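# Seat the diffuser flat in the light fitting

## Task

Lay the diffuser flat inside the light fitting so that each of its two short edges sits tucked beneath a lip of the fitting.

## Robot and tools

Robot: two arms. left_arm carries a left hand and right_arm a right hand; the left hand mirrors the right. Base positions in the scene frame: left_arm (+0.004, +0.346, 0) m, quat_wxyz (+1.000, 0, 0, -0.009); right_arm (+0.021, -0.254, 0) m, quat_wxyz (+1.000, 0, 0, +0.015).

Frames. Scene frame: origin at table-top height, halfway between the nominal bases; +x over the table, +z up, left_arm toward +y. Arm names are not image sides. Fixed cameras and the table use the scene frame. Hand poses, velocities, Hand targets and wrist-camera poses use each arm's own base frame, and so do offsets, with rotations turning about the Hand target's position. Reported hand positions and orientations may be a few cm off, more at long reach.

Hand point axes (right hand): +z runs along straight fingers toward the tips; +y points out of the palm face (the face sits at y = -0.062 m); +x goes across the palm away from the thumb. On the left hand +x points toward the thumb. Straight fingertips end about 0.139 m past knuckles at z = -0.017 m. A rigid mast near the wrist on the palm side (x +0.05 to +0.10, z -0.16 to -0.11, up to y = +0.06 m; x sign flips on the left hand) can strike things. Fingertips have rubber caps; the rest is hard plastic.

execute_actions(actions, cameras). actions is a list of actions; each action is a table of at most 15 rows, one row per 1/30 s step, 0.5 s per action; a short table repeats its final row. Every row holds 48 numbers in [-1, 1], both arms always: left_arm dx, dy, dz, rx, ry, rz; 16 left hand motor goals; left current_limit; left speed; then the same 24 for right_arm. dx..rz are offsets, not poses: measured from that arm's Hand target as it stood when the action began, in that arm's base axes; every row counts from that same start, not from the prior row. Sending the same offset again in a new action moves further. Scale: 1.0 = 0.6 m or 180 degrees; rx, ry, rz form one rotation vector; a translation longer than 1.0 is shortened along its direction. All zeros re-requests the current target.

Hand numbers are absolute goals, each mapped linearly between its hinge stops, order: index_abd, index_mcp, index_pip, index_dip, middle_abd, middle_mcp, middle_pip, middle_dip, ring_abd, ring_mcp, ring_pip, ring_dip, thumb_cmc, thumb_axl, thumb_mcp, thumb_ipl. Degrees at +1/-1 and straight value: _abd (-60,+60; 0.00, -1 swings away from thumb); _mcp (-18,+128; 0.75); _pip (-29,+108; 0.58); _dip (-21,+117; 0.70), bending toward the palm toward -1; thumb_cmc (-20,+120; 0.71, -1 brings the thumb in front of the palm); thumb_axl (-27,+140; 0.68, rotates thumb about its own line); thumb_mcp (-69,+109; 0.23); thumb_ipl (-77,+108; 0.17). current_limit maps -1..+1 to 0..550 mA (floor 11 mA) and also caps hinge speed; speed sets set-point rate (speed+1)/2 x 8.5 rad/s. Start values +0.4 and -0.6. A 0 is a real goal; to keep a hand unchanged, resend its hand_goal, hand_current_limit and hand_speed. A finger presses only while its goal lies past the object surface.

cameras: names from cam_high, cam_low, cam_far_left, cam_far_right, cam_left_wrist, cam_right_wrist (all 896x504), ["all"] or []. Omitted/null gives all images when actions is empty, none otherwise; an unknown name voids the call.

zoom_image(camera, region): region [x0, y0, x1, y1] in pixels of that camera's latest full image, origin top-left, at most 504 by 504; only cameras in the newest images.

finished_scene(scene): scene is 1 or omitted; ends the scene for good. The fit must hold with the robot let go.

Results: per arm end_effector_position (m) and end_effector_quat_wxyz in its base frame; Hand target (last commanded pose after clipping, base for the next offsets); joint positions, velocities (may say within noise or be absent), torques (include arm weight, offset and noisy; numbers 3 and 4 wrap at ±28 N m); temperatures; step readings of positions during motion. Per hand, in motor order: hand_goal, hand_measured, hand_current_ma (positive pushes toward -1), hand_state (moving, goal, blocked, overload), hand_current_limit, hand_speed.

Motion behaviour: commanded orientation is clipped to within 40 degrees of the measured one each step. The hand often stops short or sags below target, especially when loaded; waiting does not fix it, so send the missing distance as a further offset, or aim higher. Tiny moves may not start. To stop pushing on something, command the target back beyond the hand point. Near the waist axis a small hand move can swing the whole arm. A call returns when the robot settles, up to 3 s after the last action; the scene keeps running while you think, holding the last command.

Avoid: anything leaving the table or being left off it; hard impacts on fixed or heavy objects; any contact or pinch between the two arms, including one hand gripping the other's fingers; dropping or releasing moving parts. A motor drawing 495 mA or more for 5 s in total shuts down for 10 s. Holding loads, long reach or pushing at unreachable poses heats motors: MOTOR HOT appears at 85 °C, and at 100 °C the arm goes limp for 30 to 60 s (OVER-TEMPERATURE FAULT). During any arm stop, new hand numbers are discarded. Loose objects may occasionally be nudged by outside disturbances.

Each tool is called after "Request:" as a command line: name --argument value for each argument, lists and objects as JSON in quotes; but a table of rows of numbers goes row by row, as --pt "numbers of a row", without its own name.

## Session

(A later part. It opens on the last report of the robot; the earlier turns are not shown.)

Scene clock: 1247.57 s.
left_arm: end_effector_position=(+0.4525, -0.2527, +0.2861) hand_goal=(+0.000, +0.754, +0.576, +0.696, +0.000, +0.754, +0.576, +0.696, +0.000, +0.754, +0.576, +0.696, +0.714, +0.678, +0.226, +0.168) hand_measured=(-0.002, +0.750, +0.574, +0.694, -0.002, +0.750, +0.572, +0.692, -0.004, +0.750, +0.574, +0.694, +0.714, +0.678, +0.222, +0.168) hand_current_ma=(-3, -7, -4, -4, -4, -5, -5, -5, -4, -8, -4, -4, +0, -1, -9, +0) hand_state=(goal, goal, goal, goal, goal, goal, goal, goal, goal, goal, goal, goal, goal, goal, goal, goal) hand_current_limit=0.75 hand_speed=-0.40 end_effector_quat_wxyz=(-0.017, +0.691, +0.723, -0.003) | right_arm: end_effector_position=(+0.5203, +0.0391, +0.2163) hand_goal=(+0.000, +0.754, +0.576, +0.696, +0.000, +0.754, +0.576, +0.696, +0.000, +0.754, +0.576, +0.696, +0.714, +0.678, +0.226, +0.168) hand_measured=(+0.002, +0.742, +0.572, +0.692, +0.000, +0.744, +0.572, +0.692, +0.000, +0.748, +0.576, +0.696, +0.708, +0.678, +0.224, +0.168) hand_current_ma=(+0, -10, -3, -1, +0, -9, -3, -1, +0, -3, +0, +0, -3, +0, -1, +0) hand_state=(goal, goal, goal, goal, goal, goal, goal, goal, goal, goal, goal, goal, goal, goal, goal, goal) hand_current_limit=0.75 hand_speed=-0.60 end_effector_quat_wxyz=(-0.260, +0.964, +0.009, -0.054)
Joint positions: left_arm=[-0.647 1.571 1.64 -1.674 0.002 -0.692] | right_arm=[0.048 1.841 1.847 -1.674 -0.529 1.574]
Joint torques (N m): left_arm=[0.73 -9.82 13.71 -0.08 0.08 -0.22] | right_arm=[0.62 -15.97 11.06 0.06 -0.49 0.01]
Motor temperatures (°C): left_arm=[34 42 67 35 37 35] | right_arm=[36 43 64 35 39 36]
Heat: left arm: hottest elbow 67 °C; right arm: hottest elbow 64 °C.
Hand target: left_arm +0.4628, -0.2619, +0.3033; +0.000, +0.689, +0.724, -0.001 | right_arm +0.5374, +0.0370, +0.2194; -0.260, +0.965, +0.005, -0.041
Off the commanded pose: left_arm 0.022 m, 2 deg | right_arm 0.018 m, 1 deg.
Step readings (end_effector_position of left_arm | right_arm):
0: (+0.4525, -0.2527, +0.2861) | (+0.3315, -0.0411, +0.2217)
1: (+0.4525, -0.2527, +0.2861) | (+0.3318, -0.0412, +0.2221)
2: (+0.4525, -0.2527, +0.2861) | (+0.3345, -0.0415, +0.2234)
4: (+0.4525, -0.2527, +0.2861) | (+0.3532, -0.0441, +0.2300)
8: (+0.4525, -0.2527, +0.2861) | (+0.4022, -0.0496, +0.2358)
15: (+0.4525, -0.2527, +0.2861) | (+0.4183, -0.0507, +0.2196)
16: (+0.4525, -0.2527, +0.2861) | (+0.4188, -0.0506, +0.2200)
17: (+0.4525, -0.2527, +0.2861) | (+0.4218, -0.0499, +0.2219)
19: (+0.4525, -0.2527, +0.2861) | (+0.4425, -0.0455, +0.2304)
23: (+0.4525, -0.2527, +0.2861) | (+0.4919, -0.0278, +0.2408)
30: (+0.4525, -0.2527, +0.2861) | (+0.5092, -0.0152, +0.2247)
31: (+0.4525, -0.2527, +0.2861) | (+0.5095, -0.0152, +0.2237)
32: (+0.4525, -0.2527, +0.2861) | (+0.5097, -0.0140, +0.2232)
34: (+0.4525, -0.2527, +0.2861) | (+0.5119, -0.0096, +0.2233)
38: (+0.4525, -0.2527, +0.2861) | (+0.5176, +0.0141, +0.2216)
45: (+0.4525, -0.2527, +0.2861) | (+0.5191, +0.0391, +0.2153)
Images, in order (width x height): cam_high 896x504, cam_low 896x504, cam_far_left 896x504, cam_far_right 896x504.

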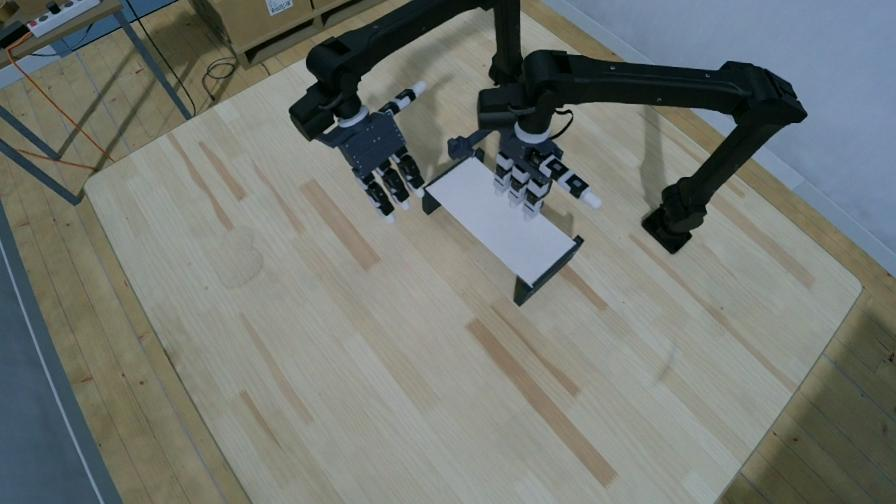

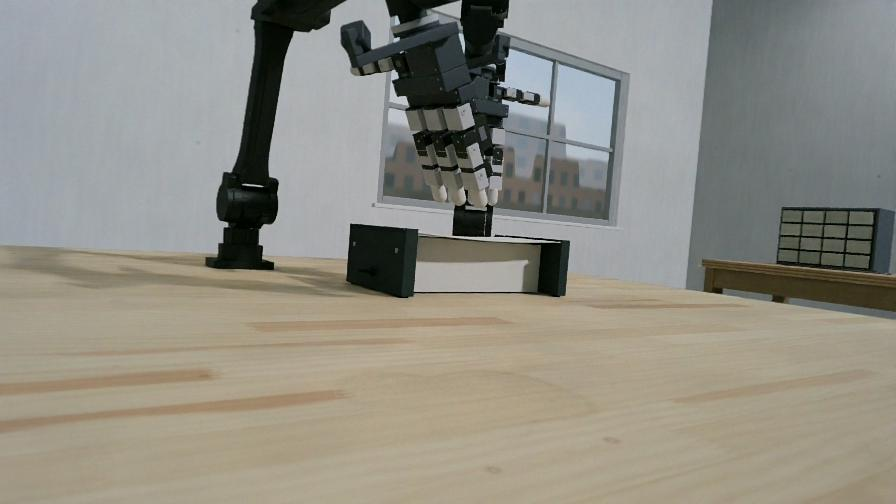

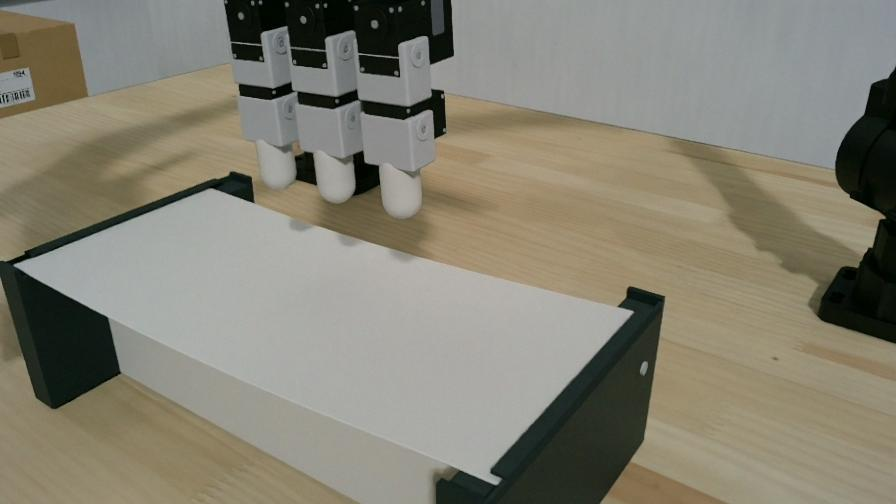

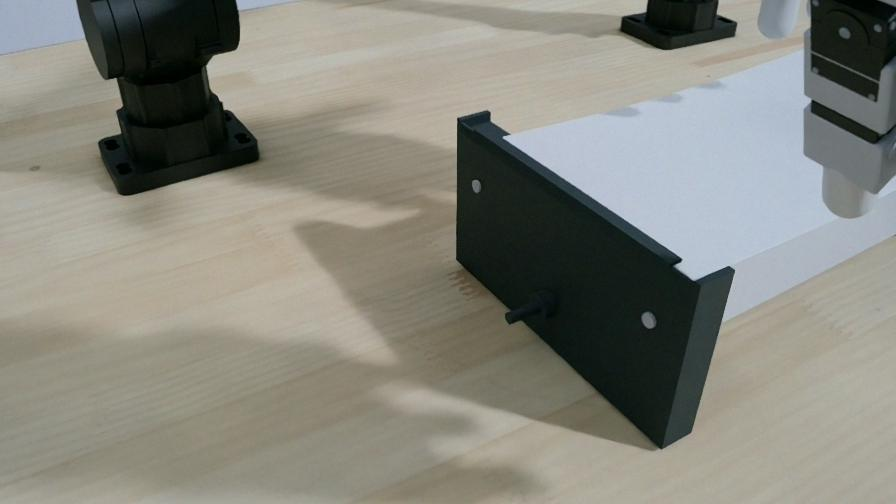

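Request:
execute_actions --actions '[[[0.0,0.0,0.0,0,0,0,0,0.754,0.576,0.696,0,0.754,0.576,0.696,0,0.754,0.576,0.696,0.714,0.678,0.226,0.168,0.75,-0.4,0.0,0.01,-0.1,0,0,0,0,0.754,0.576,0.696,0,0.754,0.576,0.696,0,0.754,0.576,0.696,0.714,0.678,0.226,0.168,0.75,-0.6]]]' --cameras '["cam_far_left", "cam_far_right","cam_low"]'

Request:
zoom_image --camera "cam_far_right" --region '[620, 100, 896, 350]'

Scene clock: 1263.97 s.
left_arm: end_effector_position=(+0.4525, -0.2527, +0.2861) hand_goal=(+0.000, +0.754, +0.576, +0.696, +0.000, +0.754, +0.576, +0.696, +0.000, +0.754, +0.576, +0.696, +0.714, +0.678, +0.226, +0.168) hand_measured=(-0.002, +0.750, +0.574, +0.694, -0.002, +0.750, +0.572, +0.692, -0.004, +0.750, +0.574, +0.694, +0.714, +0.678, +0.222, +0.168) hand_current_ma=(-3, -7, -4, -4, -4, -5, -5, -5, -4, -8, -4, -4, +0, -1, -9, +0) hand_state=(goal, goal, goal, goal, goal, goal, goal, goal, goal, goal, goal, goal, goal, goal, goal, goal) hand_current_limit=0.75 hand_speed=-0.40 end_effector_quat_wxyz=(-0.017, +0.691, +0.723, -0.003) | right_arm: end_effector_position=(+0.5362, +0.0401, +0.1716) hand_goal=(+0.000, +0.754, +0.576, +0.696, +0.000, +0.754, +0.576, +0.696, +0.000, +0.754, +0.576, +0.696, +0.714, +0.678, +0.226, +0.168) hand_measured=(+0.002, +0.742, +0.572, +0.692, +0.000, +0.744, +0.572, +0.692, +0.000, +0.748, +0.576, +0.696, +0.708, +0.678, +0.224, +0.168) hand_current_ma=(+0, -10, -3, -1, +0, -9, -3, -1, +0, -3, +0, +0, -3, +0, -1, +0) hand_state=(goal, goal, goal, goal, goal, goal, goal, goal, goal, goal, goal, goal, goal, goal, goal, goal) hand_current_limit=0.75 hand_speed=-0.60 end_effector_quat_wxyz=(-0.261, +0.965, +0.010, -0.032)
Joint positions: left_arm=[-0.647 1.571 1.64 -1.674 0.002 -0.692] | right_arm=[0.048 1.858 1.76 -1.521 -0.529 1.586]
Joint torques (N m): left_arm=[0.85 -9.76 13.72 -0.03 0.06 -0.22] | right_arm=[1.32 -17.26 7.16 0.13 -0.51 0.06]
Motor temperatures (°C): left_arm=[34 42 69 35 37 35] | right_arm=[36 44 64 35 39 36]
Heat: left arm: hottest elbow 69 °C; right arm: hottest elbow 64 °C.
Hand target: left_arm +0.4628, -0.2619, +0.3033; +0.000, +0.689, +0.724, -0.001 | right_arm +0.5374, +0.0430, +0.1594; -0.260, +0.965, +0.005, -0.041
Off the commanded pose: left_arm 0.022 m, 2 deg | right_arm 0.013 m, 1 deg.
Step readings (end_effector_position of left_arm | right_arm):
0: (+0.4525, -0.2527, +0.2861) | (+0.5203, +0.0391, +0.2163)
1: (+0.4525, -0.2527, +0.2861) | (+0.5205, +0.0391, +0.2163)
2: (+0.4525, -0.2527, +0.2861) | (+0.5229, +0.0392, +0.2155)
4: (+0.4525, -0.2527, +0.2861) | (+0.5315, +0.0397, +0.2096)
8: (+0.4525, -0.2527, +0.2861) | (+0.5346, +0.0399, +0.1872)
15: (+0.4525, -0.2527, +0.2861) | (+0.5355, +0.0400, +0.1717)
Images, in order (width x height): cam_low 896x504, cam_far_left 896x504, cam_far_right 896x504.

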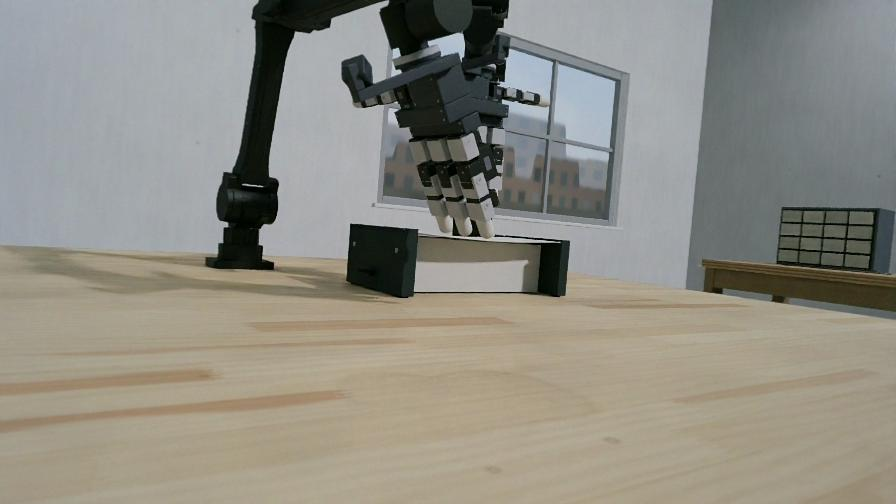

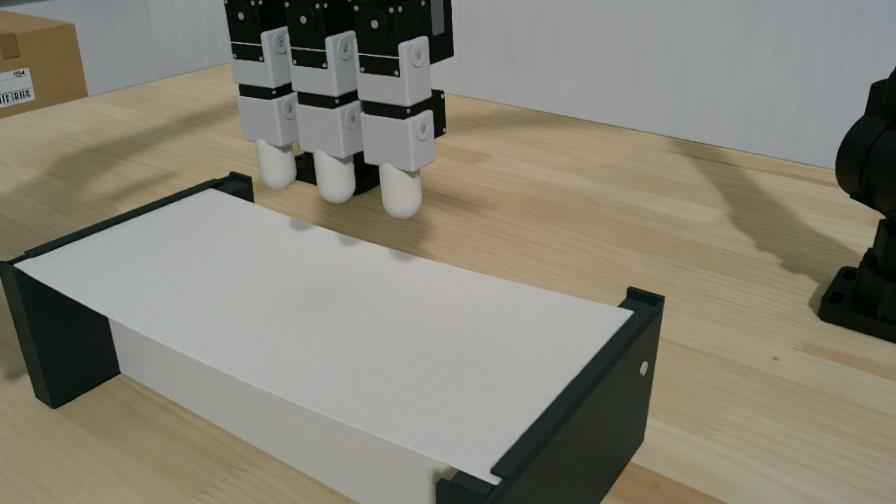

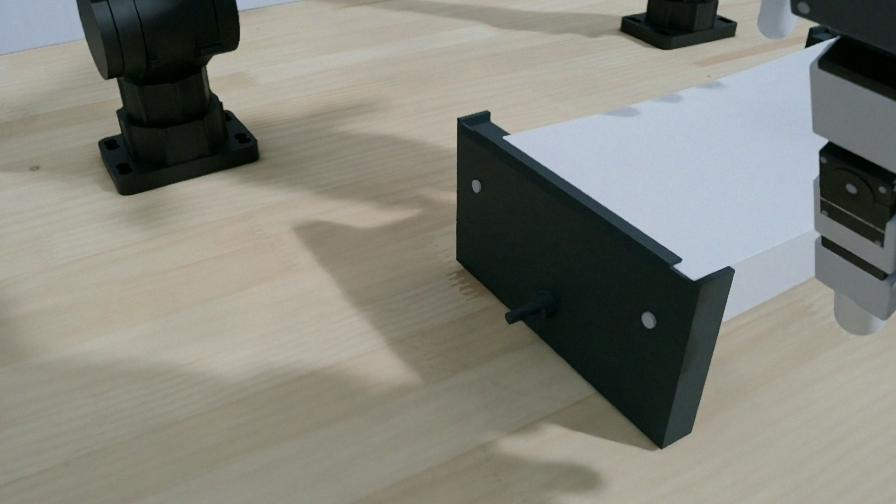

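Scaled by 1.826.

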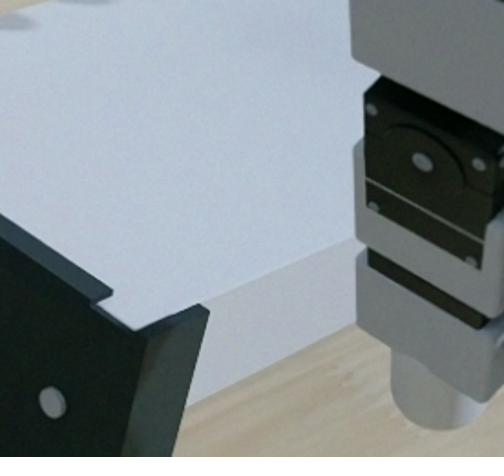

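Request:
execute_actions --actions '[[[0.0,0.0,0.0,0,0,0,0,0.754,0.576,0.696,0,0.754,0.576,0.696,0,0.754,0.576,0.696,0.714,0.678,0.226,0.168,0.75,-0.4,-0.01,0.0,-0.035,0,0,0,0,0.754,0.576,0.696,0,0.754,0.576,0.696,0,0.754,0.576,0.696,0.714,0.678,0.226,0.168,0.75,-0.6]],[[0.0,0.0,0.0,0,0,0,0,0.754,0.576,0.696,0,0.754,0.576,0.696,0,0.754,0.576,0.696,0.714,0.678,0.226,0.168,0.75,-0.4,-0.025,0.0,0.0,0,0,0,0,0.754,0.576,0.696,0,0.754,0.576,0.696,0,0.754,0.576,0.696,0.714,0.678,0.226,0.168,0.75,-0.6]]]' --cameras '["cam_far_left", "cam_far_right"]'

Request:
zoom_image --camera "cam_far_right" --region '[620, 100, 896, 350]'

Scene clock: 1280.03 s.
left_arm: end_effector_position=(+0.4525, -0.2527, +0.2861) hand_goal=(+0.000, +0.754, +0.576, +0.696, +0.000, +0.754, +0.576, +0.696, +0.000, +0.754, +0.576, +0.696, +0.714, +0.678, +0.226, +0.168) hand_measured=(-0.002, +0.750, +0.574, +0.694, -0.002, +0.750, +0.572, +0.692, -0.004, +0.750, +0.574, +0.694, +0.714, +0.678, +0.222, +0.168) hand_current_ma=(-3, -7, -4, -4, -4, -5, -5, -5, -4, -8, -4, -4, +0, -1, -9, +0) hand_state=(goal, goal, goal, goal, goal, goal, goal, goal, goal, goal, goal, goal, goal, goal, goal, goal) hand_current_limit=0.75 hand_speed=-0.40 end_effector_quat_wxyz=(-0.017, +0.691, +0.723, -0.003) | right_arm: end_effector_position=(+0.5176, +0.0392, +0.1299) hand_goal=(+0.000, +0.754, +0.576, +0.696, +0.000, +0.754, +0.576, +0.696, +0.000, +0.754, +0.576, +0.696, +0.714, +0.678, +0.226, +0.168) hand_measured=(+0.002, +0.742, +0.572, +0.692, +0.000, +0.744, +0.572, +0.692, +0.000, +0.748, +0.576, +0.696, +0.708, +0.678, +0.224, +0.168) hand_current_ma=(+0, -10, -3, -1, +0, -9, -3, -1, +0, -3, +0, +0, -3, +0, -1, +0) hand_state=(goal, goal, goal, goal, goal, goal, goal, goal, goal, goal, goal, goal, goal, goal, goal, goal) hand_current_limit=0.75 hand_speed=-0.60 end_effector_quat_wxyz=(-0.260, +0.964, +0.003, -0.051)
Joint positions: left_arm=[-0.647 1.571 1.64 -1.674 0.002 -0.692] | right_arm=[0.048 1.855 1.639 -1.442 -0.529 1.588]
Joint torques (N m): left_arm=[0.85 -9.7 13.7 -0.05 0.07 -0.22] | right_arm=[1.49 -19.96 6.79 0.21 -0.52 0.04]
Motor temperatures (°C): left_arm=[34 42 70 35 37 35] | right_arm=[36 46 64 35 39 36]
Heat: left arm: hottest elbow 70 °C; right arm: hottest elbow 64 °C.
Hand target: left_arm +0.4628, -0.2619, +0.3033; +0.000, +0.689, +0.724, -0.001 | right_arm +0.5165, +0.0430, +0.1383; -0.260, +0.965, +0.005, -0.041
Off the commanded pose: left_arm 0.022 m, 2 deg | right_arm 0.009 m, 1 deg.
Step readings (end_effector_position of left_arm | right_arm):
0: (+0.4525, -0.2527, +0.2861) | (+0.5361, +0.0401, +0.1717)
1: (+0.4525, -0.2527, +0.2861) | (+0.5362, +0.0401, +0.1716)
2: (+0.4525, -0.2527, +0.2861) | (+0.5366, +0.0401, +0.1703)
4: (+0.4525, -0.2527, +0.2861) | (+0.5372, +0.0402, +0.1645)
8: (+0.4525, -0.2527, +0.2861) | (+0.5311, +0.0399, +0.1507)
15: (+0.4525, -0.2527, +0.2861) | (+0.5314, +0.0399, +0.1476)
16: (+0.4525, -0.2527, +0.2861) | (+0.5314, +0.0399, +0.1475)
17: (+0.4525, -0.2527, +0.2861) | (+0.5312, +0.0399, +0.1465)
19: (+0.4525, -0.2527, +0.2861) | (+0.5285, +0.0397, +0.1427)
23: (+0.4525, -0.2527, +0.2861) | (+0.5193, +0.0393, +0.1323)
30: (+0.4525, -0.2527, +0.2861) | (+0.5174, +0.0392, +0.1296)
Images, in order (width x height): cam_far_left 896x504, cam_far_right 896x504.

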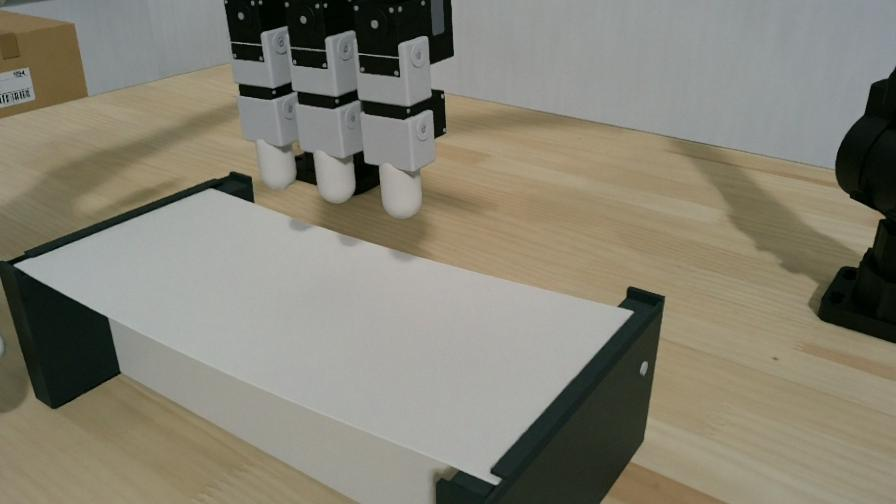

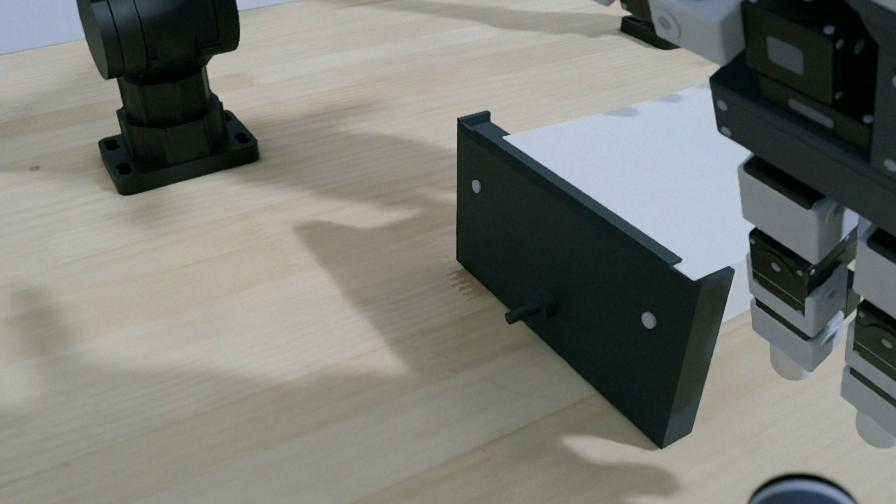

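Scaled by 1.826.

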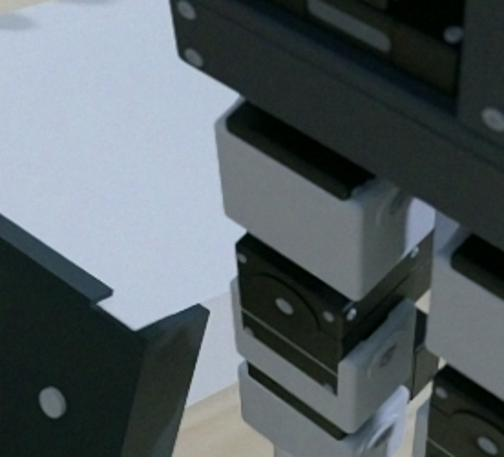

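Request:
execute_actions --actions '[[[0.0,0.0,0.0,0,0,0,0,0.754,0.576,0.696,0,0.754,0.576,0.696,0,0.754,0.576,0.696,0.714,0.678,0.226,0.168,0.75,-0.4,0.0,0.015,0.05,0,0,0,0,0.754,0.576,0.696,0,0.754,0.576,0.696,0,0.754,0.576,0.696,0.714,0.678,0.226,0.168,0.75,-0.6]]]' --cameras '["cam_far_right","cam_high"]'

Request:
zoom_image --camera "cam_far_right" --region '[620, 100, 896, 350]'

Request:
zoom_image --camera "cam_high" --region '[330, 80, 600, 320]'

Scene clock: 1292.83 s.
left_arm: end_effector_position=(+0.4525, -0.2527, +0.2861) hand_goal=(+0.000, +0.754, +0.576, +0.696, +0.000, +0.754, +0.576, +0.696, +0.000, +0.754, +0.576, +0.696, +0.714, +0.678, +0.226, +0.168) hand_measured=(-0.002, +0.750, +0.574, +0.694, -0.002, +0.750, +0.572, +0.692, -0.004, +0.750, +0.574, +0.694, +0.714, +0.678, +0.222, +0.168) hand_current_ma=(-3, -7, -4, -4, -4, -5, -5, -5, -4, -8, -4, -4, +0, -1, -9, +0) hand_state=(goal, goal, goal, goal, goal, goal, goal, goal, goal, goal, goal, goal, goal, goal, goal, goal) hand_current_limit=0.75 hand_speed=-0.40 end_effector_quat_wxyz=(-0.017, +0.691, +0.723, -0.003) | right_arm: end_effector_position=(+0.5035, +0.0444, +0.1439) hand_goal=(+0.000, +0.754, +0.576, +0.696, +0.000, +0.754, +0.576, +0.696, +0.000, +0.754, +0.576, +0.696, +0.714, +0.678, +0.226, +0.168) hand_measured=(+0.002, +0.742, +0.572, +0.692, +0.000, +0.744, +0.572, +0.692, +0.000, +0.748, +0.576, +0.696, +0.708, +0.678, +0.224, +0.168) hand_current_ma=(+0, -10, -3, -1, +0, -9, -3, -1, +0, -3, +0, +0, -3, +0, -2, +0) hand_state=(goal, goal, goal, goal, goal, goal, goal, goal, goal, goal, goal, goal, goal, goal, goal, goal) hand_current_limit=0.75 hand_speed=-0.60 end_effector_quat_wxyz=(-0.258, +0.964, -0.003, -0.065)
Joint positions: left_arm=[-0.647 1.571 1.64 -1.674 0.002 -0.692] | right_arm=[0.059 1.832 1.639 -1.488 -0.529 1.607]
Joint torques (N m): left_arm=[0.73 -9.76 13.68 -0.06 0.08 -0.21] | right_arm=[1.85 -18.96 10.76 -0.53 -0.57 0.01]
Motor temperatures (°C): left_arm=[34 42 70 35 37 35] | right_arm=[36 47 62 35 39 36]
Heat: left arm: hottest elbow 70 °C; right arm: hottest elbow 62 °C.
Hand target: left_arm +0.4628, -0.2619, +0.3033; +0.000, +0.689, +0.724, -0.001 | right_arm +0.5164, +0.0519, +0.1683; -0.260, +0.965, +0.005, -0.041
Off the commanded pose: left_arm 0.022 m, 2 deg | right_arm 0.029 m, 3 deg.
Step readings (end_effector_position of left_arm | right_arm):
0: (+0.4525, -0.2527, +0.2861) | (+0.5175, +0.0393, +0.1300)
1: (+0.4525, -0.2527, +0.2861) | (+0.5175, +0.0393, +0.1300)
2: (+0.4525, -0.2527, +0.2861) | (+0.5172, +0.0393, +0.1302)
4: (+0.4525, -0.2527, +0.2861) | (+0.5143, +0.0398, +0.1317)
8: (+0.4525, -0.2527, +0.2861) | (+0.5076, +0.0412, +0.1375)
15: (+0.4525, -0.2527, +0.2861) | (+0.5040, +0.0434, +0.1438)
Images, in order (width x height): cam_high 896x504, cam_far_right 896x504.

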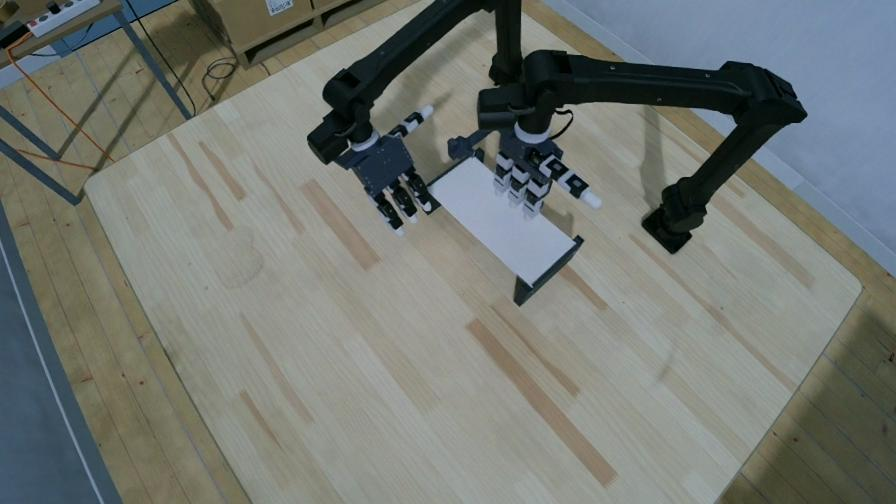

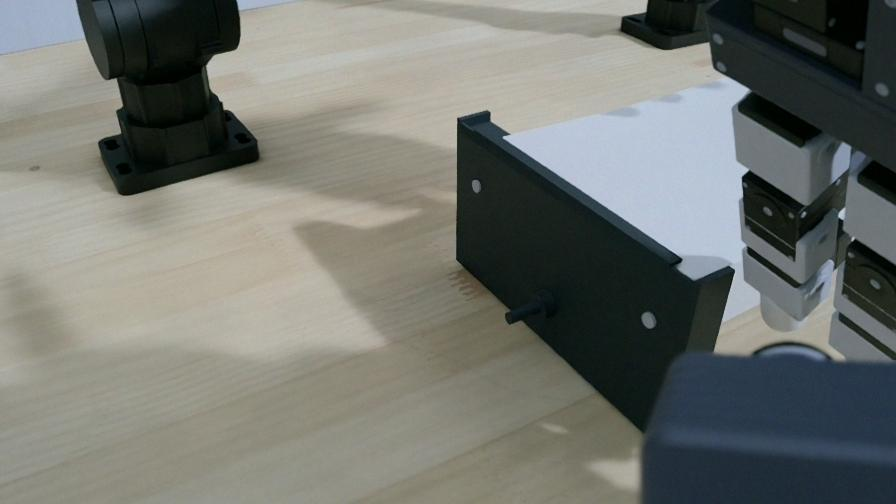

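Scaled by 1.826.

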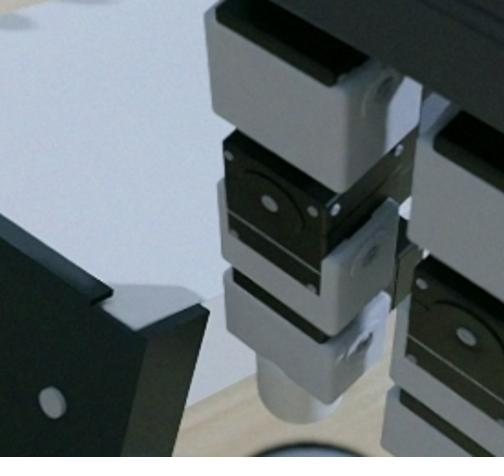

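Scaled by 1.867.

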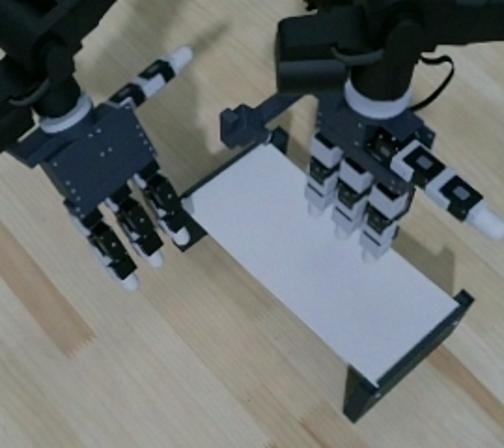

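Request:
execute_actions --actions '[[[0.0,0.0,0.0,0,0,0,0,0.754,0.576,0.696,0,0.754,0.576,0.696,0,0.754,0.576,0.696,0.714,0.678,0.226,0.168,0.75,-0.4,-0.012,0.0,0.01,0,0,0,0,0.754,0.576,0.696,0,0.754,0.576,0.696,0,0.754,0.576,0.696,0.714,0.678,0.226,0.168,0.75,-0.6]]]' --cameras '["cam_far_right","cam_far_left","cam_right_wrist"]'

Request:
zoom_image --camera "cam_far_right" --region '[620, 100, 896, 350]'

Request:
zoom_image --camera "cam_far_left" --region '[0, 160, 280, 370]'

Scene clock: 1308.10 s.
left_arm: end_effector_position=(+0.4525, -0.2527, +0.2861) hand_goal=(+0.000, +0.754, +0.576, +0.696, +0.000, +0.754, +0.576, +0.696, +0.000, +0.754, +0.576, +0.696, +0.714, +0.678, +0.226, +0.168) hand_measured=(-0.002, +0.750, +0.574, +0.694, -0.002, +0.750, +0.572, +0.692, -0.004, +0.750, +0.574, +0.694, +0.714, +0.678, +0.222, +0.168) hand_current_ma=(-3, -7, -4, -4, -4, -5, -5, -5, -4, -8, -4, -4, +0, -1, -9, +0) hand_state=(goal, goal, goal, goal, goal, goal, goal, goal, goal, goal, goal, goal, goal, goal, goal, goal) hand_current_limit=0.75 hand_speed=-0.40 end_effector_quat_wxyz=(-0.017, +0.691, +0.723, -0.003) | right_arm: end_effector_position=(+0.5012, +0.0443, +0.1537) hand_goal=(+0.000, +0.754, +0.576, +0.696, +0.000, +0.754, +0.576, +0.696, +0.000, +0.754, +0.576, +0.696, +0.714, +0.678, +0.226, +0.168) hand_measured=(+0.002, +0.742, +0.572, +0.692, +0.000, +0.744, +0.572, +0.692, +0.000, +0.748, +0.576, +0.696, +0.708, +0.678, +0.224, +0.168) hand_current_ma=(+0, -10, -3, -1, +0, -9, -3, -1, +0, -3, +0, +0, -3, +0, -2, +0) hand_state=(goal, goal, goal, goal, goal, goal, goal, goal, goal, goal, goal, goal, goal, goal, goal, goal) hand_current_limit=0.75 hand_speed=-0.60 end_effector_quat_wxyz=(-0.259, +0.964, -0.002, -0.060)
Joint positions: left_arm=[-0.647 1.571 1.64 -1.674 0.002 -0.692] | right_arm=[0.059 1.812 1.639 -1.495 -0.529 1.608]
Joint torques (N m): left_arm=[0.79 -9.64 13.71 -0.06 0.07 -0.22] | right_arm=[1.9 -19.08 9.88 -0.51 -0.57 0.01]
Motor temperatures (°C): left_arm=[34 42 71 35 37 35] | right_arm=[36 47 61 35 39 37]
Heat: left arm: hottest elbow 71 °C; right arm: hottest elbow 61 °C.
Hand target: left_arm +0.4628, -0.2619, +0.3033; +0.000, +0.689, +0.724, -0.001 | right_arm +0.5093, +0.0519, +0.1743; -0.260, +0.965, +0.005, -0.041
Off the commanded pose: left_arm 0.022 m, 2 deg | right_arm 0.023 m, 2 deg.
Step readings (end_effector_position of left_arm | right_arm):
0: (+0.4525, -0.2527, +0.2861) | (+0.5034, +0.0444, +0.1439)
1: (+0.4525, -0.2527, +0.2861) | (+0.5034, +0.0444, +0.1439)
2: (+0.4525, -0.2527, +0.2861) | (+0.5033, +0.0444, +0.1441)
4: (+0.4525, -0.2527, +0.2861) | (+0.5027, +0.0443, +0.1446)
8: (+0.4525, -0.2527, +0.2861) | (+0.5020, +0.0443, +0.1482)
15: (+0.4525, -0.2527, +0.2861) | (+0.5013, +0.0443, +0.1537)
camera_calibration:
cam_right_wrist: T_world_to_cam=[[-0.769173, -0.600987, -0.217227, 0.475021], [-0.348276, 0.109229, 0.931006, -0.0158569], [-0.535796, 0.791759, -0.293326, 0.405758], [0, 0, 0, 1]] pos_world=[0.577254, -0.0340492, 0.23697]
Images, in order (width x height): cam_far_left 896x504, cam_far_right 896x504, cam_right_wrist 896x504.

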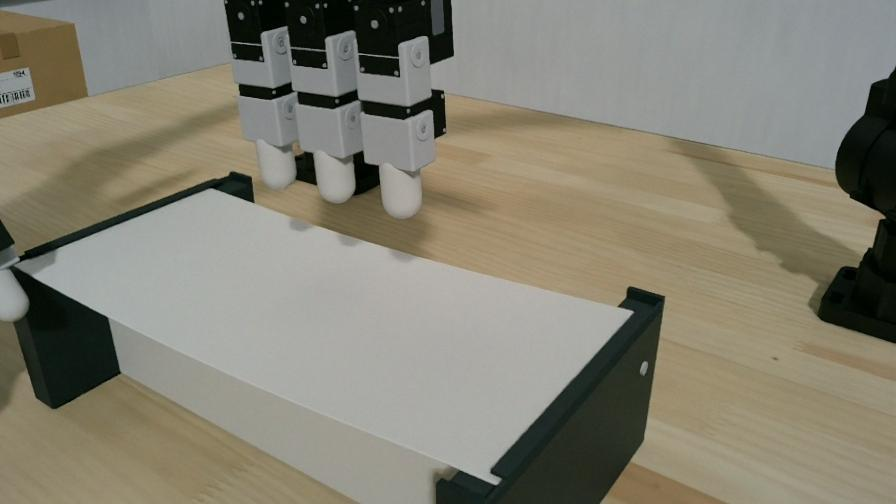

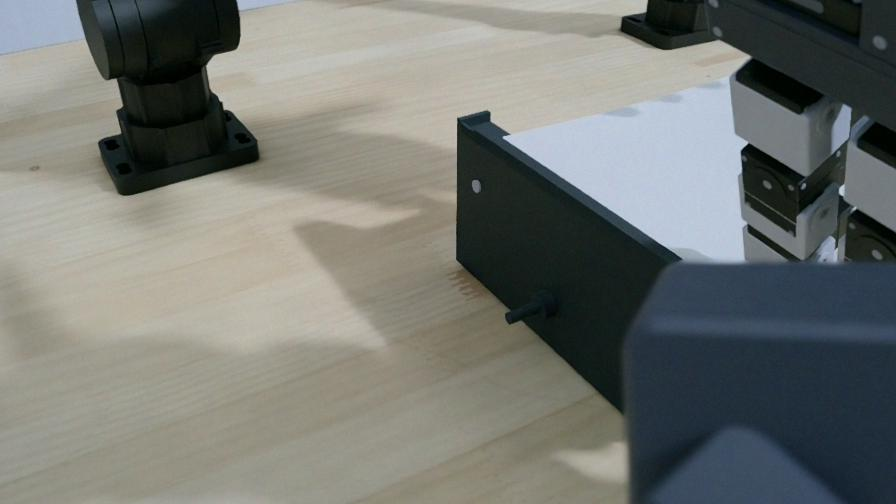

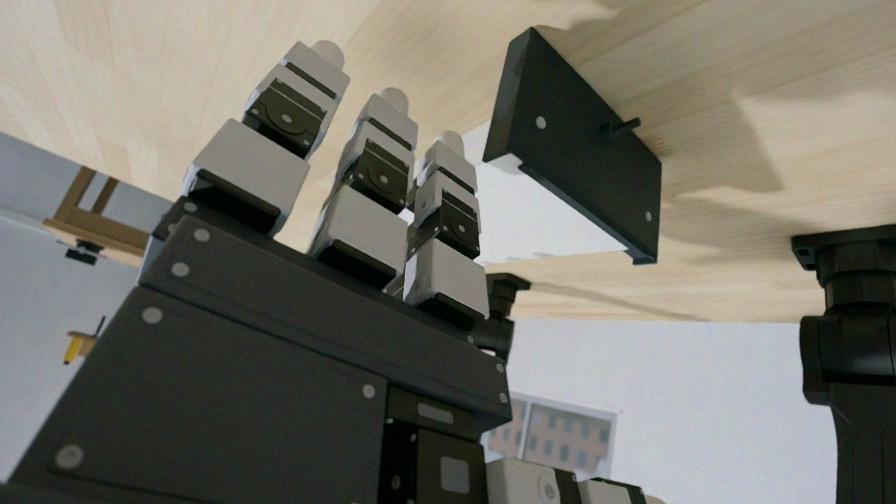

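Scaled by 1.826.

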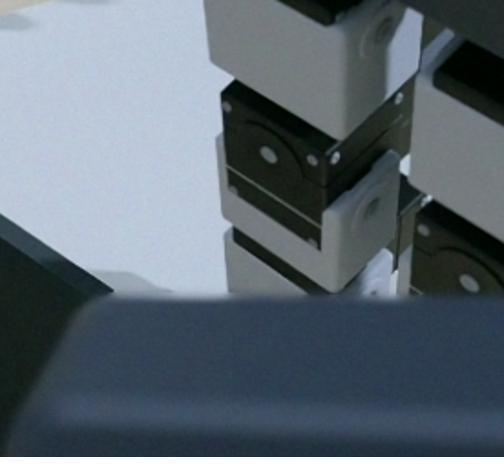

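Scaled by 1.800.

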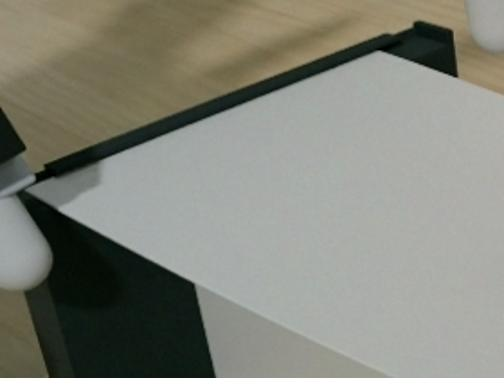

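Request:
execute_actions --actions '[[[0.0,0.0,0.0,0,0,0,0,0.754,0.576,0.696,0,0.754,0.576,0.696,0,0.754,0.576,0.696,0.714,0.678,0.226,0.168,0.75,-0.4,-0.02,0.0,0.0,0,0,0,0,0.754,0.576,0.696,0,0.754,0.576,0.696,0,0.754,0.576,0.696,0.714,0.678,0.226,0.168,0.75,-0.6]]]' --cameras '["cam_far_left","cam_far_right"]'

Request:
zoom_image --camera "cam_far_left" --region '[0, 160, 280, 370]'

Request:
zoom_image --camera "cam_far_right" --region '[440, 90, 760, 330]'

Scene clock: 1317.30 s.
left_arm: end_effector_position=(+0.4525, -0.2527, +0.2861) hand_goal=(+0.000, +0.754, +0.576, +0.696, +0.000, +0.754, +0.576, +0.696, +0.000, +0.754, +0.576, +0.696, +0.714, +0.678, +0.226, +0.168) hand_measured=(-0.002, +0.750, +0.574, +0.694, -0.002, +0.750, +0.572, +0.692, -0.004, +0.750, +0.574, +0.694, +0.714, +0.678, +0.222, +0.168) hand_current_ma=(-3, -7, -4, -4, -4, -5, -5, -5, -4, -8, -4, -4, +0, -1, -9, +0) hand_state=(goal, goal, goal, goal, goal, goal, goal, goal, goal, goal, goal, goal, goal, goal, goal, goal) hand_current_limit=0.75 hand_speed=-0.40 end_effector_quat_wxyz=(-0.017, +0.691, +0.723, -0.003) | right_arm: end_effector_position=(+0.4999, +0.0446, +0.1698) hand_goal=(+0.000, +0.754, +0.576, +0.696, +0.000, +0.754, +0.576, +0.696, +0.000, +0.754, +0.576, +0.696, +0.714, +0.678, +0.226, +0.168) hand_measured=(+0.002, +0.742, +0.572, +0.692, +0.000, +0.744, +0.572, +0.692, +0.000, +0.748, +0.576, +0.696, +0.708, +0.678, +0.224, +0.168) hand_current_ma=(+0, -10, -3, -1, +0, -9, -3, -1, +0, -3, +0, +0, -3, +0, -2, +0) hand_state=(goal, goal, goal, goal, goal, goal, goal, goal, goal, goal, goal, goal, goal, goal, goal, goal) hand_current_limit=0.75 hand_speed=-0.60 end_effector_quat_wxyz=(-0.260, +0.965, +0.002, -0.044)
Joint positions: left_arm=[-0.647 1.571 1.64 -1.674 0.002 -0.692] | right_arm=[0.06 1.779 1.639 -1.495 -0.529 1.61]
Joint torques (N m): left_arm=[0.67 -9.7 13.7 -0.09 0.07 -0.22] | right_arm=[1.96 -18.96 7.09 0.06 -0.56 0.02]
Motor temperatures (°C): left_arm=[34 42 71 35 37 35] | right_arm=[36 48 61 35 39 37]
Heat: left arm: hottest elbow 71 °C; right arm: hottest elbow 61 °C.
Hand target: left_arm +0.4628, -0.2619, +0.3033; +0.000, +0.689, +0.724, -0.001 | right_arm +0.4973, +0.0519, +0.1744; -0.260, +0.965, +0.005, -0.041
Off the commanded pose: left_arm 0.022 m, 2 deg | right_arm 0.009 m, 1 deg.
Step readings (end_effector_position of left_arm | right_arm):
0: (+0.4525, -0.2527, +0.2861) | (+0.5012, +0.0443, +0.1537)
1: (+0.4525, -0.2527, +0.2861) | (+0.5012, +0.0443, +0.1537)
2: (+0.4525, -0.2527, +0.2861) | (+0.5011, +0.0443, +0.1539)
4: (+0.4525, -0.2527, +0.2861) | (+0.5011, +0.0443, +0.1550)
8: (+0.4525, -0.2527, +0.2861) | (+0.5007, +0.0444, +0.1612)
15: (+0.4525, -0.2527, +0.2861) | (+0.5000, +0.0446, +0.1698)
Images, in order (width x height): cam_far_left 896x504, cam_far_right 896x504.

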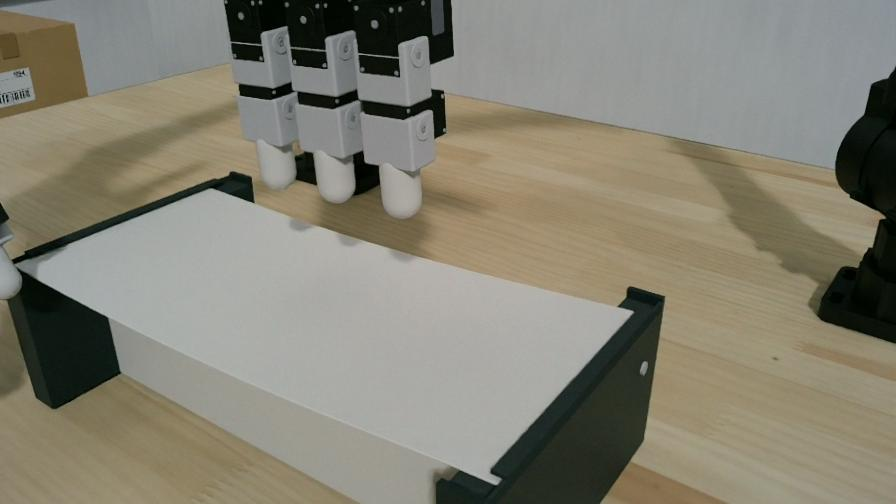

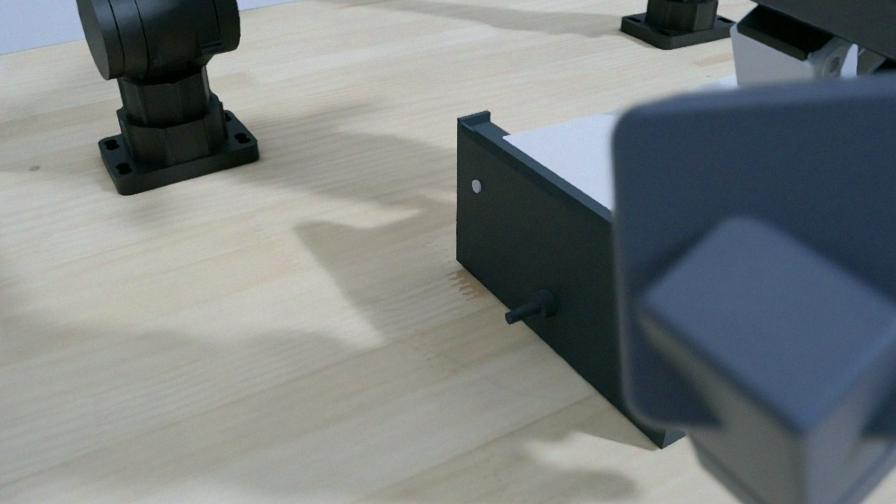

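Scaled by 1.800.

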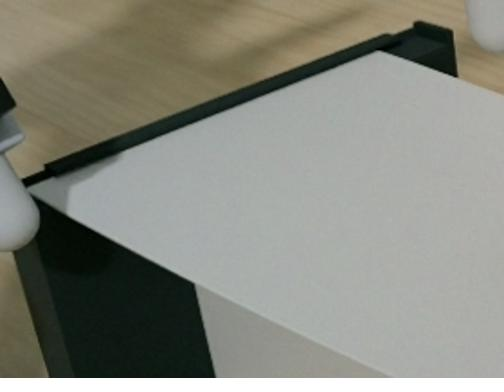

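Scaled by 1.575.

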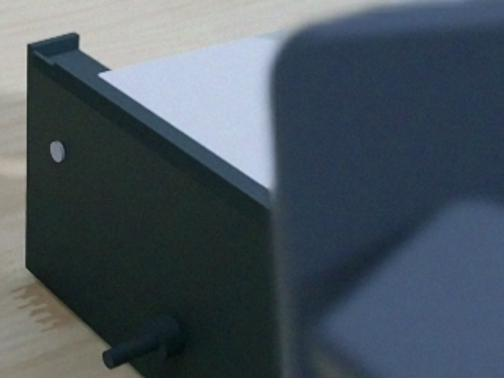

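Request:
execute_actions --actions '[[[0.0,0.0,0.0,0,0,0,0,0.754,0.576,0.696,0,0.754,0.576,0.696,0,0.754,0.576,0.696,0.714,0.678,0.226,0.168,0.75,-0.4,0.01,0.0,-0.035,0,0,0,0,0.754,0.576,0.696,0,0.754,0.576,0.696,0,0.754,0.576,0.696,0.714,0.678,0.226,0.168,0.75,-0.6]],[[0.0,0.0,0.0,0,0,0,0,0.754,0.576,0.696,0,0.754,0.576,0.696,0,0.754,0.576,0.696,0.714,0.678,0.226,0.168,0.75,-0.4,-0.02,0.0,-0.0,0,0,0,0,0.754,0.576,0.696,0,0.754,0.576,0.696,0,0.754,0.576,0.696,0.714,0.678,0.226,0.168,0.75,-0.6]]]' --cameras '["cam_far_left","cam_far_right","cam_right_wrist"]'

Request:
zoom_image --camera "cam_far_left" --region '[0, 160, 280, 370]'

Request:
zoom_image --camera "cam_right_wrist" --region '[380, 10, 680, 280]'

Scene clock: 1328.47 s.
left_arm: end_effector_position=(+0.4525, -0.2527, +0.2861) hand_goal=(+0.000, +0.754, +0.576, +0.696, +0.000, +0.754, +0.576, +0.696, +0.000, +0.754, +0.576, +0.696, +0.714, +0.678, +0.226, +0.168) hand_measured=(-0.002, +0.750, +0.574, +0.694, -0.002, +0.750, +0.572, +0.692, -0.004, +0.750, +0.574, +0.694, +0.714, +0.678, +0.222, +0.168) hand_current_ma=(-3, -7, -4, -4, -4, -5, -5, -5, -4, -8, -4, -4, +0, -1, -9, +0) hand_state=(goal, goal, goal, goal, goal, goal, goal, goal, goal, goal, goal, goal, goal, goal, goal, goal) hand_current_limit=0.75 hand_speed=-0.40 end_effector_quat_wxyz=(-0.017, +0.691, +0.723, -0.003) | right_arm: end_effector_position=(+0.4931, +0.0446, +0.1466) hand_goal=(+0.000, +0.754, +0.576, +0.696, +0.000, +0.754, +0.576, +0.696, +0.000, +0.754, +0.576, +0.696, +0.714, +0.678, +0.226, +0.168) hand_measured=(+0.002, +0.744, +0.572, +0.694, +0.000, +0.744, +0.572, +0.692, +0.000, +0.748, +0.576, +0.696, +0.708, +0.678, +0.224, +0.168) hand_current_ma=(+0, -10, -2, -1, +0, -9, -3, -1, +0, -3, +0, +0, -3, +0, -2, +0) hand_state=(goal, goal, goal, goal, goal, goal, goal, goal, goal, goal, goal, goal, goal, goal, goal, goal) hand_current_limit=0.75 hand_speed=-0.60 end_effector_quat_wxyz=(-0.259, +0.965, +0.000, -0.048)
Joint positions: left_arm=[-0.647 1.571 1.64 -1.674 0.002 -0.692] | right_arm=[0.061 1.778 1.576 -1.442 -0.529 1.611]
Joint torques (N m): left_arm=[0.91 -9.7 13.68 -0.06 0.07 -0.22] | right_arm=[1.96 -18.96 6.82 0.29 -0.56 0]
Motor temperatures (°C): left_arm=[34 42 72 35 37 35] | right_arm=[36 49 60 35 39 37]
Heat: left arm: hottest elbow 72 °C; right arm: hottest elbow 60 °C.
Hand target: left_arm +0.4628, -0.2619, +0.3033; +0.000, +0.689, +0.724, -0.001 | right_arm +0.4912, +0.0519, +0.1533; -0.260, +0.965, +0.005, -0.041
Off the commanded pose: left_arm 0.022 m, 2 deg | right_arm 0.010 m, 1 deg.
Step readings (end_effector_position of left_arm | right_arm):
0: (+0.4525, -0.2527, +0.2861) | (+0.4999, +0.0446, +0.1698)
1: (+0.4525, -0.2527, +0.2861) | (+0.4999, +0.0446, +0.1698)
2: (+0.4525, -0.2527, +0.2861) | (+0.5002, +0.0446, +0.1695)
4: (+0.4525, -0.2527, +0.2861) | (+0.5022, +0.0447, +0.1676)
8: (+0.4525, -0.2527, +0.2861) | (+0.5033, +0.0448, +0.1630)
15: (+0.4525, -0.2527, +0.2861) | (+0.5043, +0.0449, +0.1618)
16: (+0.4525, -0.2527, +0.2861) | (+0.5044, +0.0449, +0.1618)
17: (+0.4525, -0.2527, +0.2861) | (+0.5041, +0.0449, +0.1609)
19: (+0.4525, -0.2527, +0.2861) | (+0.5019, +0.0447, +0.1573)
23: (+0.4525, -0.2527, +0.2861) | (+0.4942, +0.0445, +0.1487)
30: (+0.4525, -0.2527, +0.2861) | (+0.4930, +0.0446, +0.1467)
camera_calibration:
cam_right_wrist: T_world_to_cam=[[-0.764503, -0.600123, -0.235345, 0.467792], [-0.369202, 0.108362, 0.92301, -0.000647793], [-0.528417, 0.792534, -0.30441, 0.397018], [0, 0, 0, 1]] pos_world=[0.56718, -0.033847, 0.231546]
Images, in order (width x height): cam_far_left 896x504, cam_far_right 896x504, cam_right_wrist 896x504.

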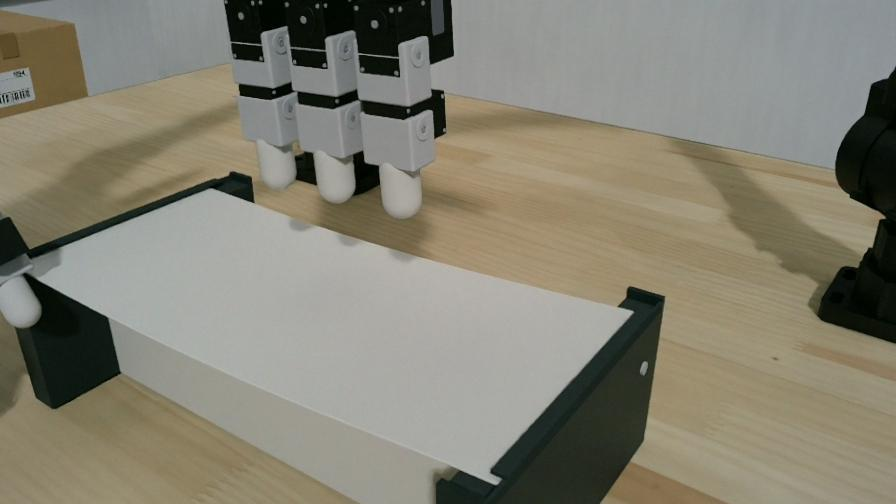

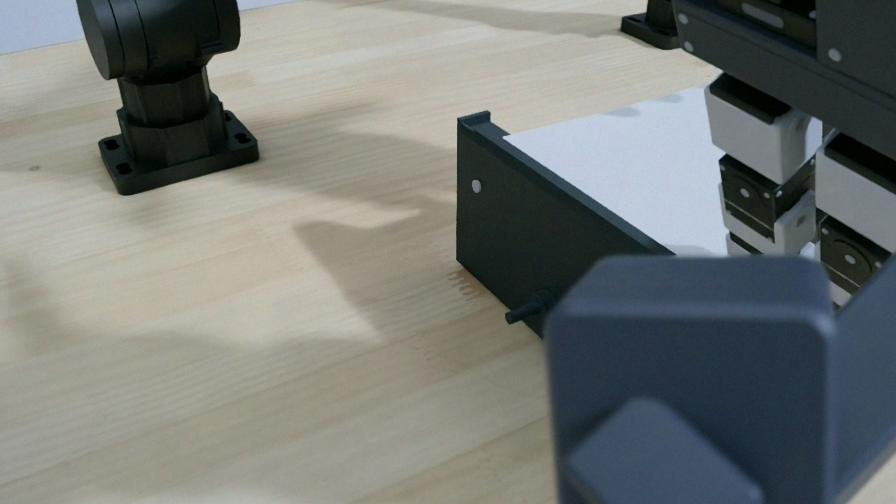

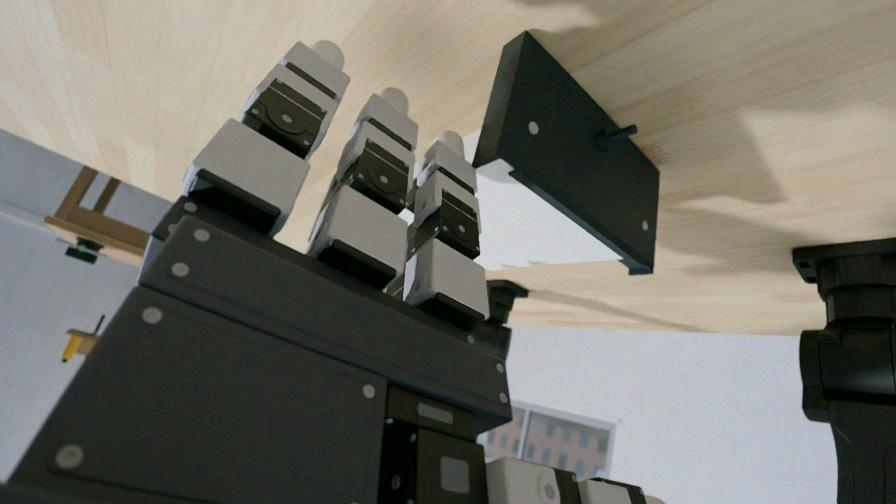

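Scaled by 1.800.

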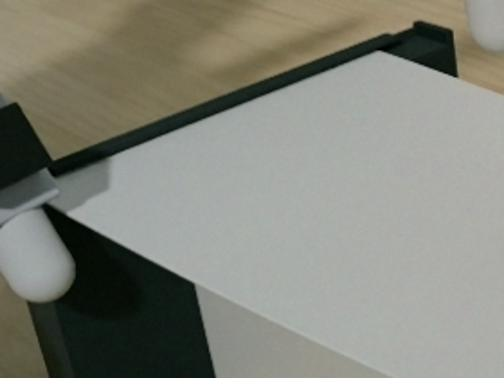

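Scaled by 1.680.

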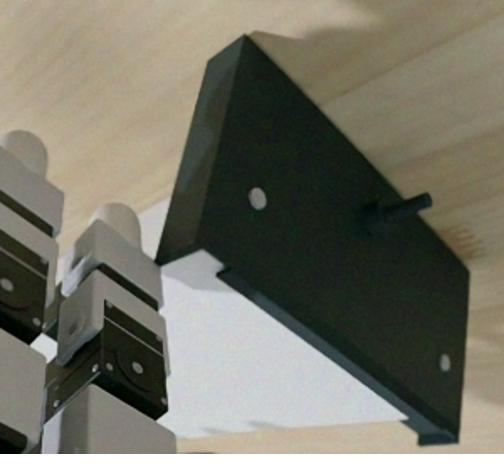

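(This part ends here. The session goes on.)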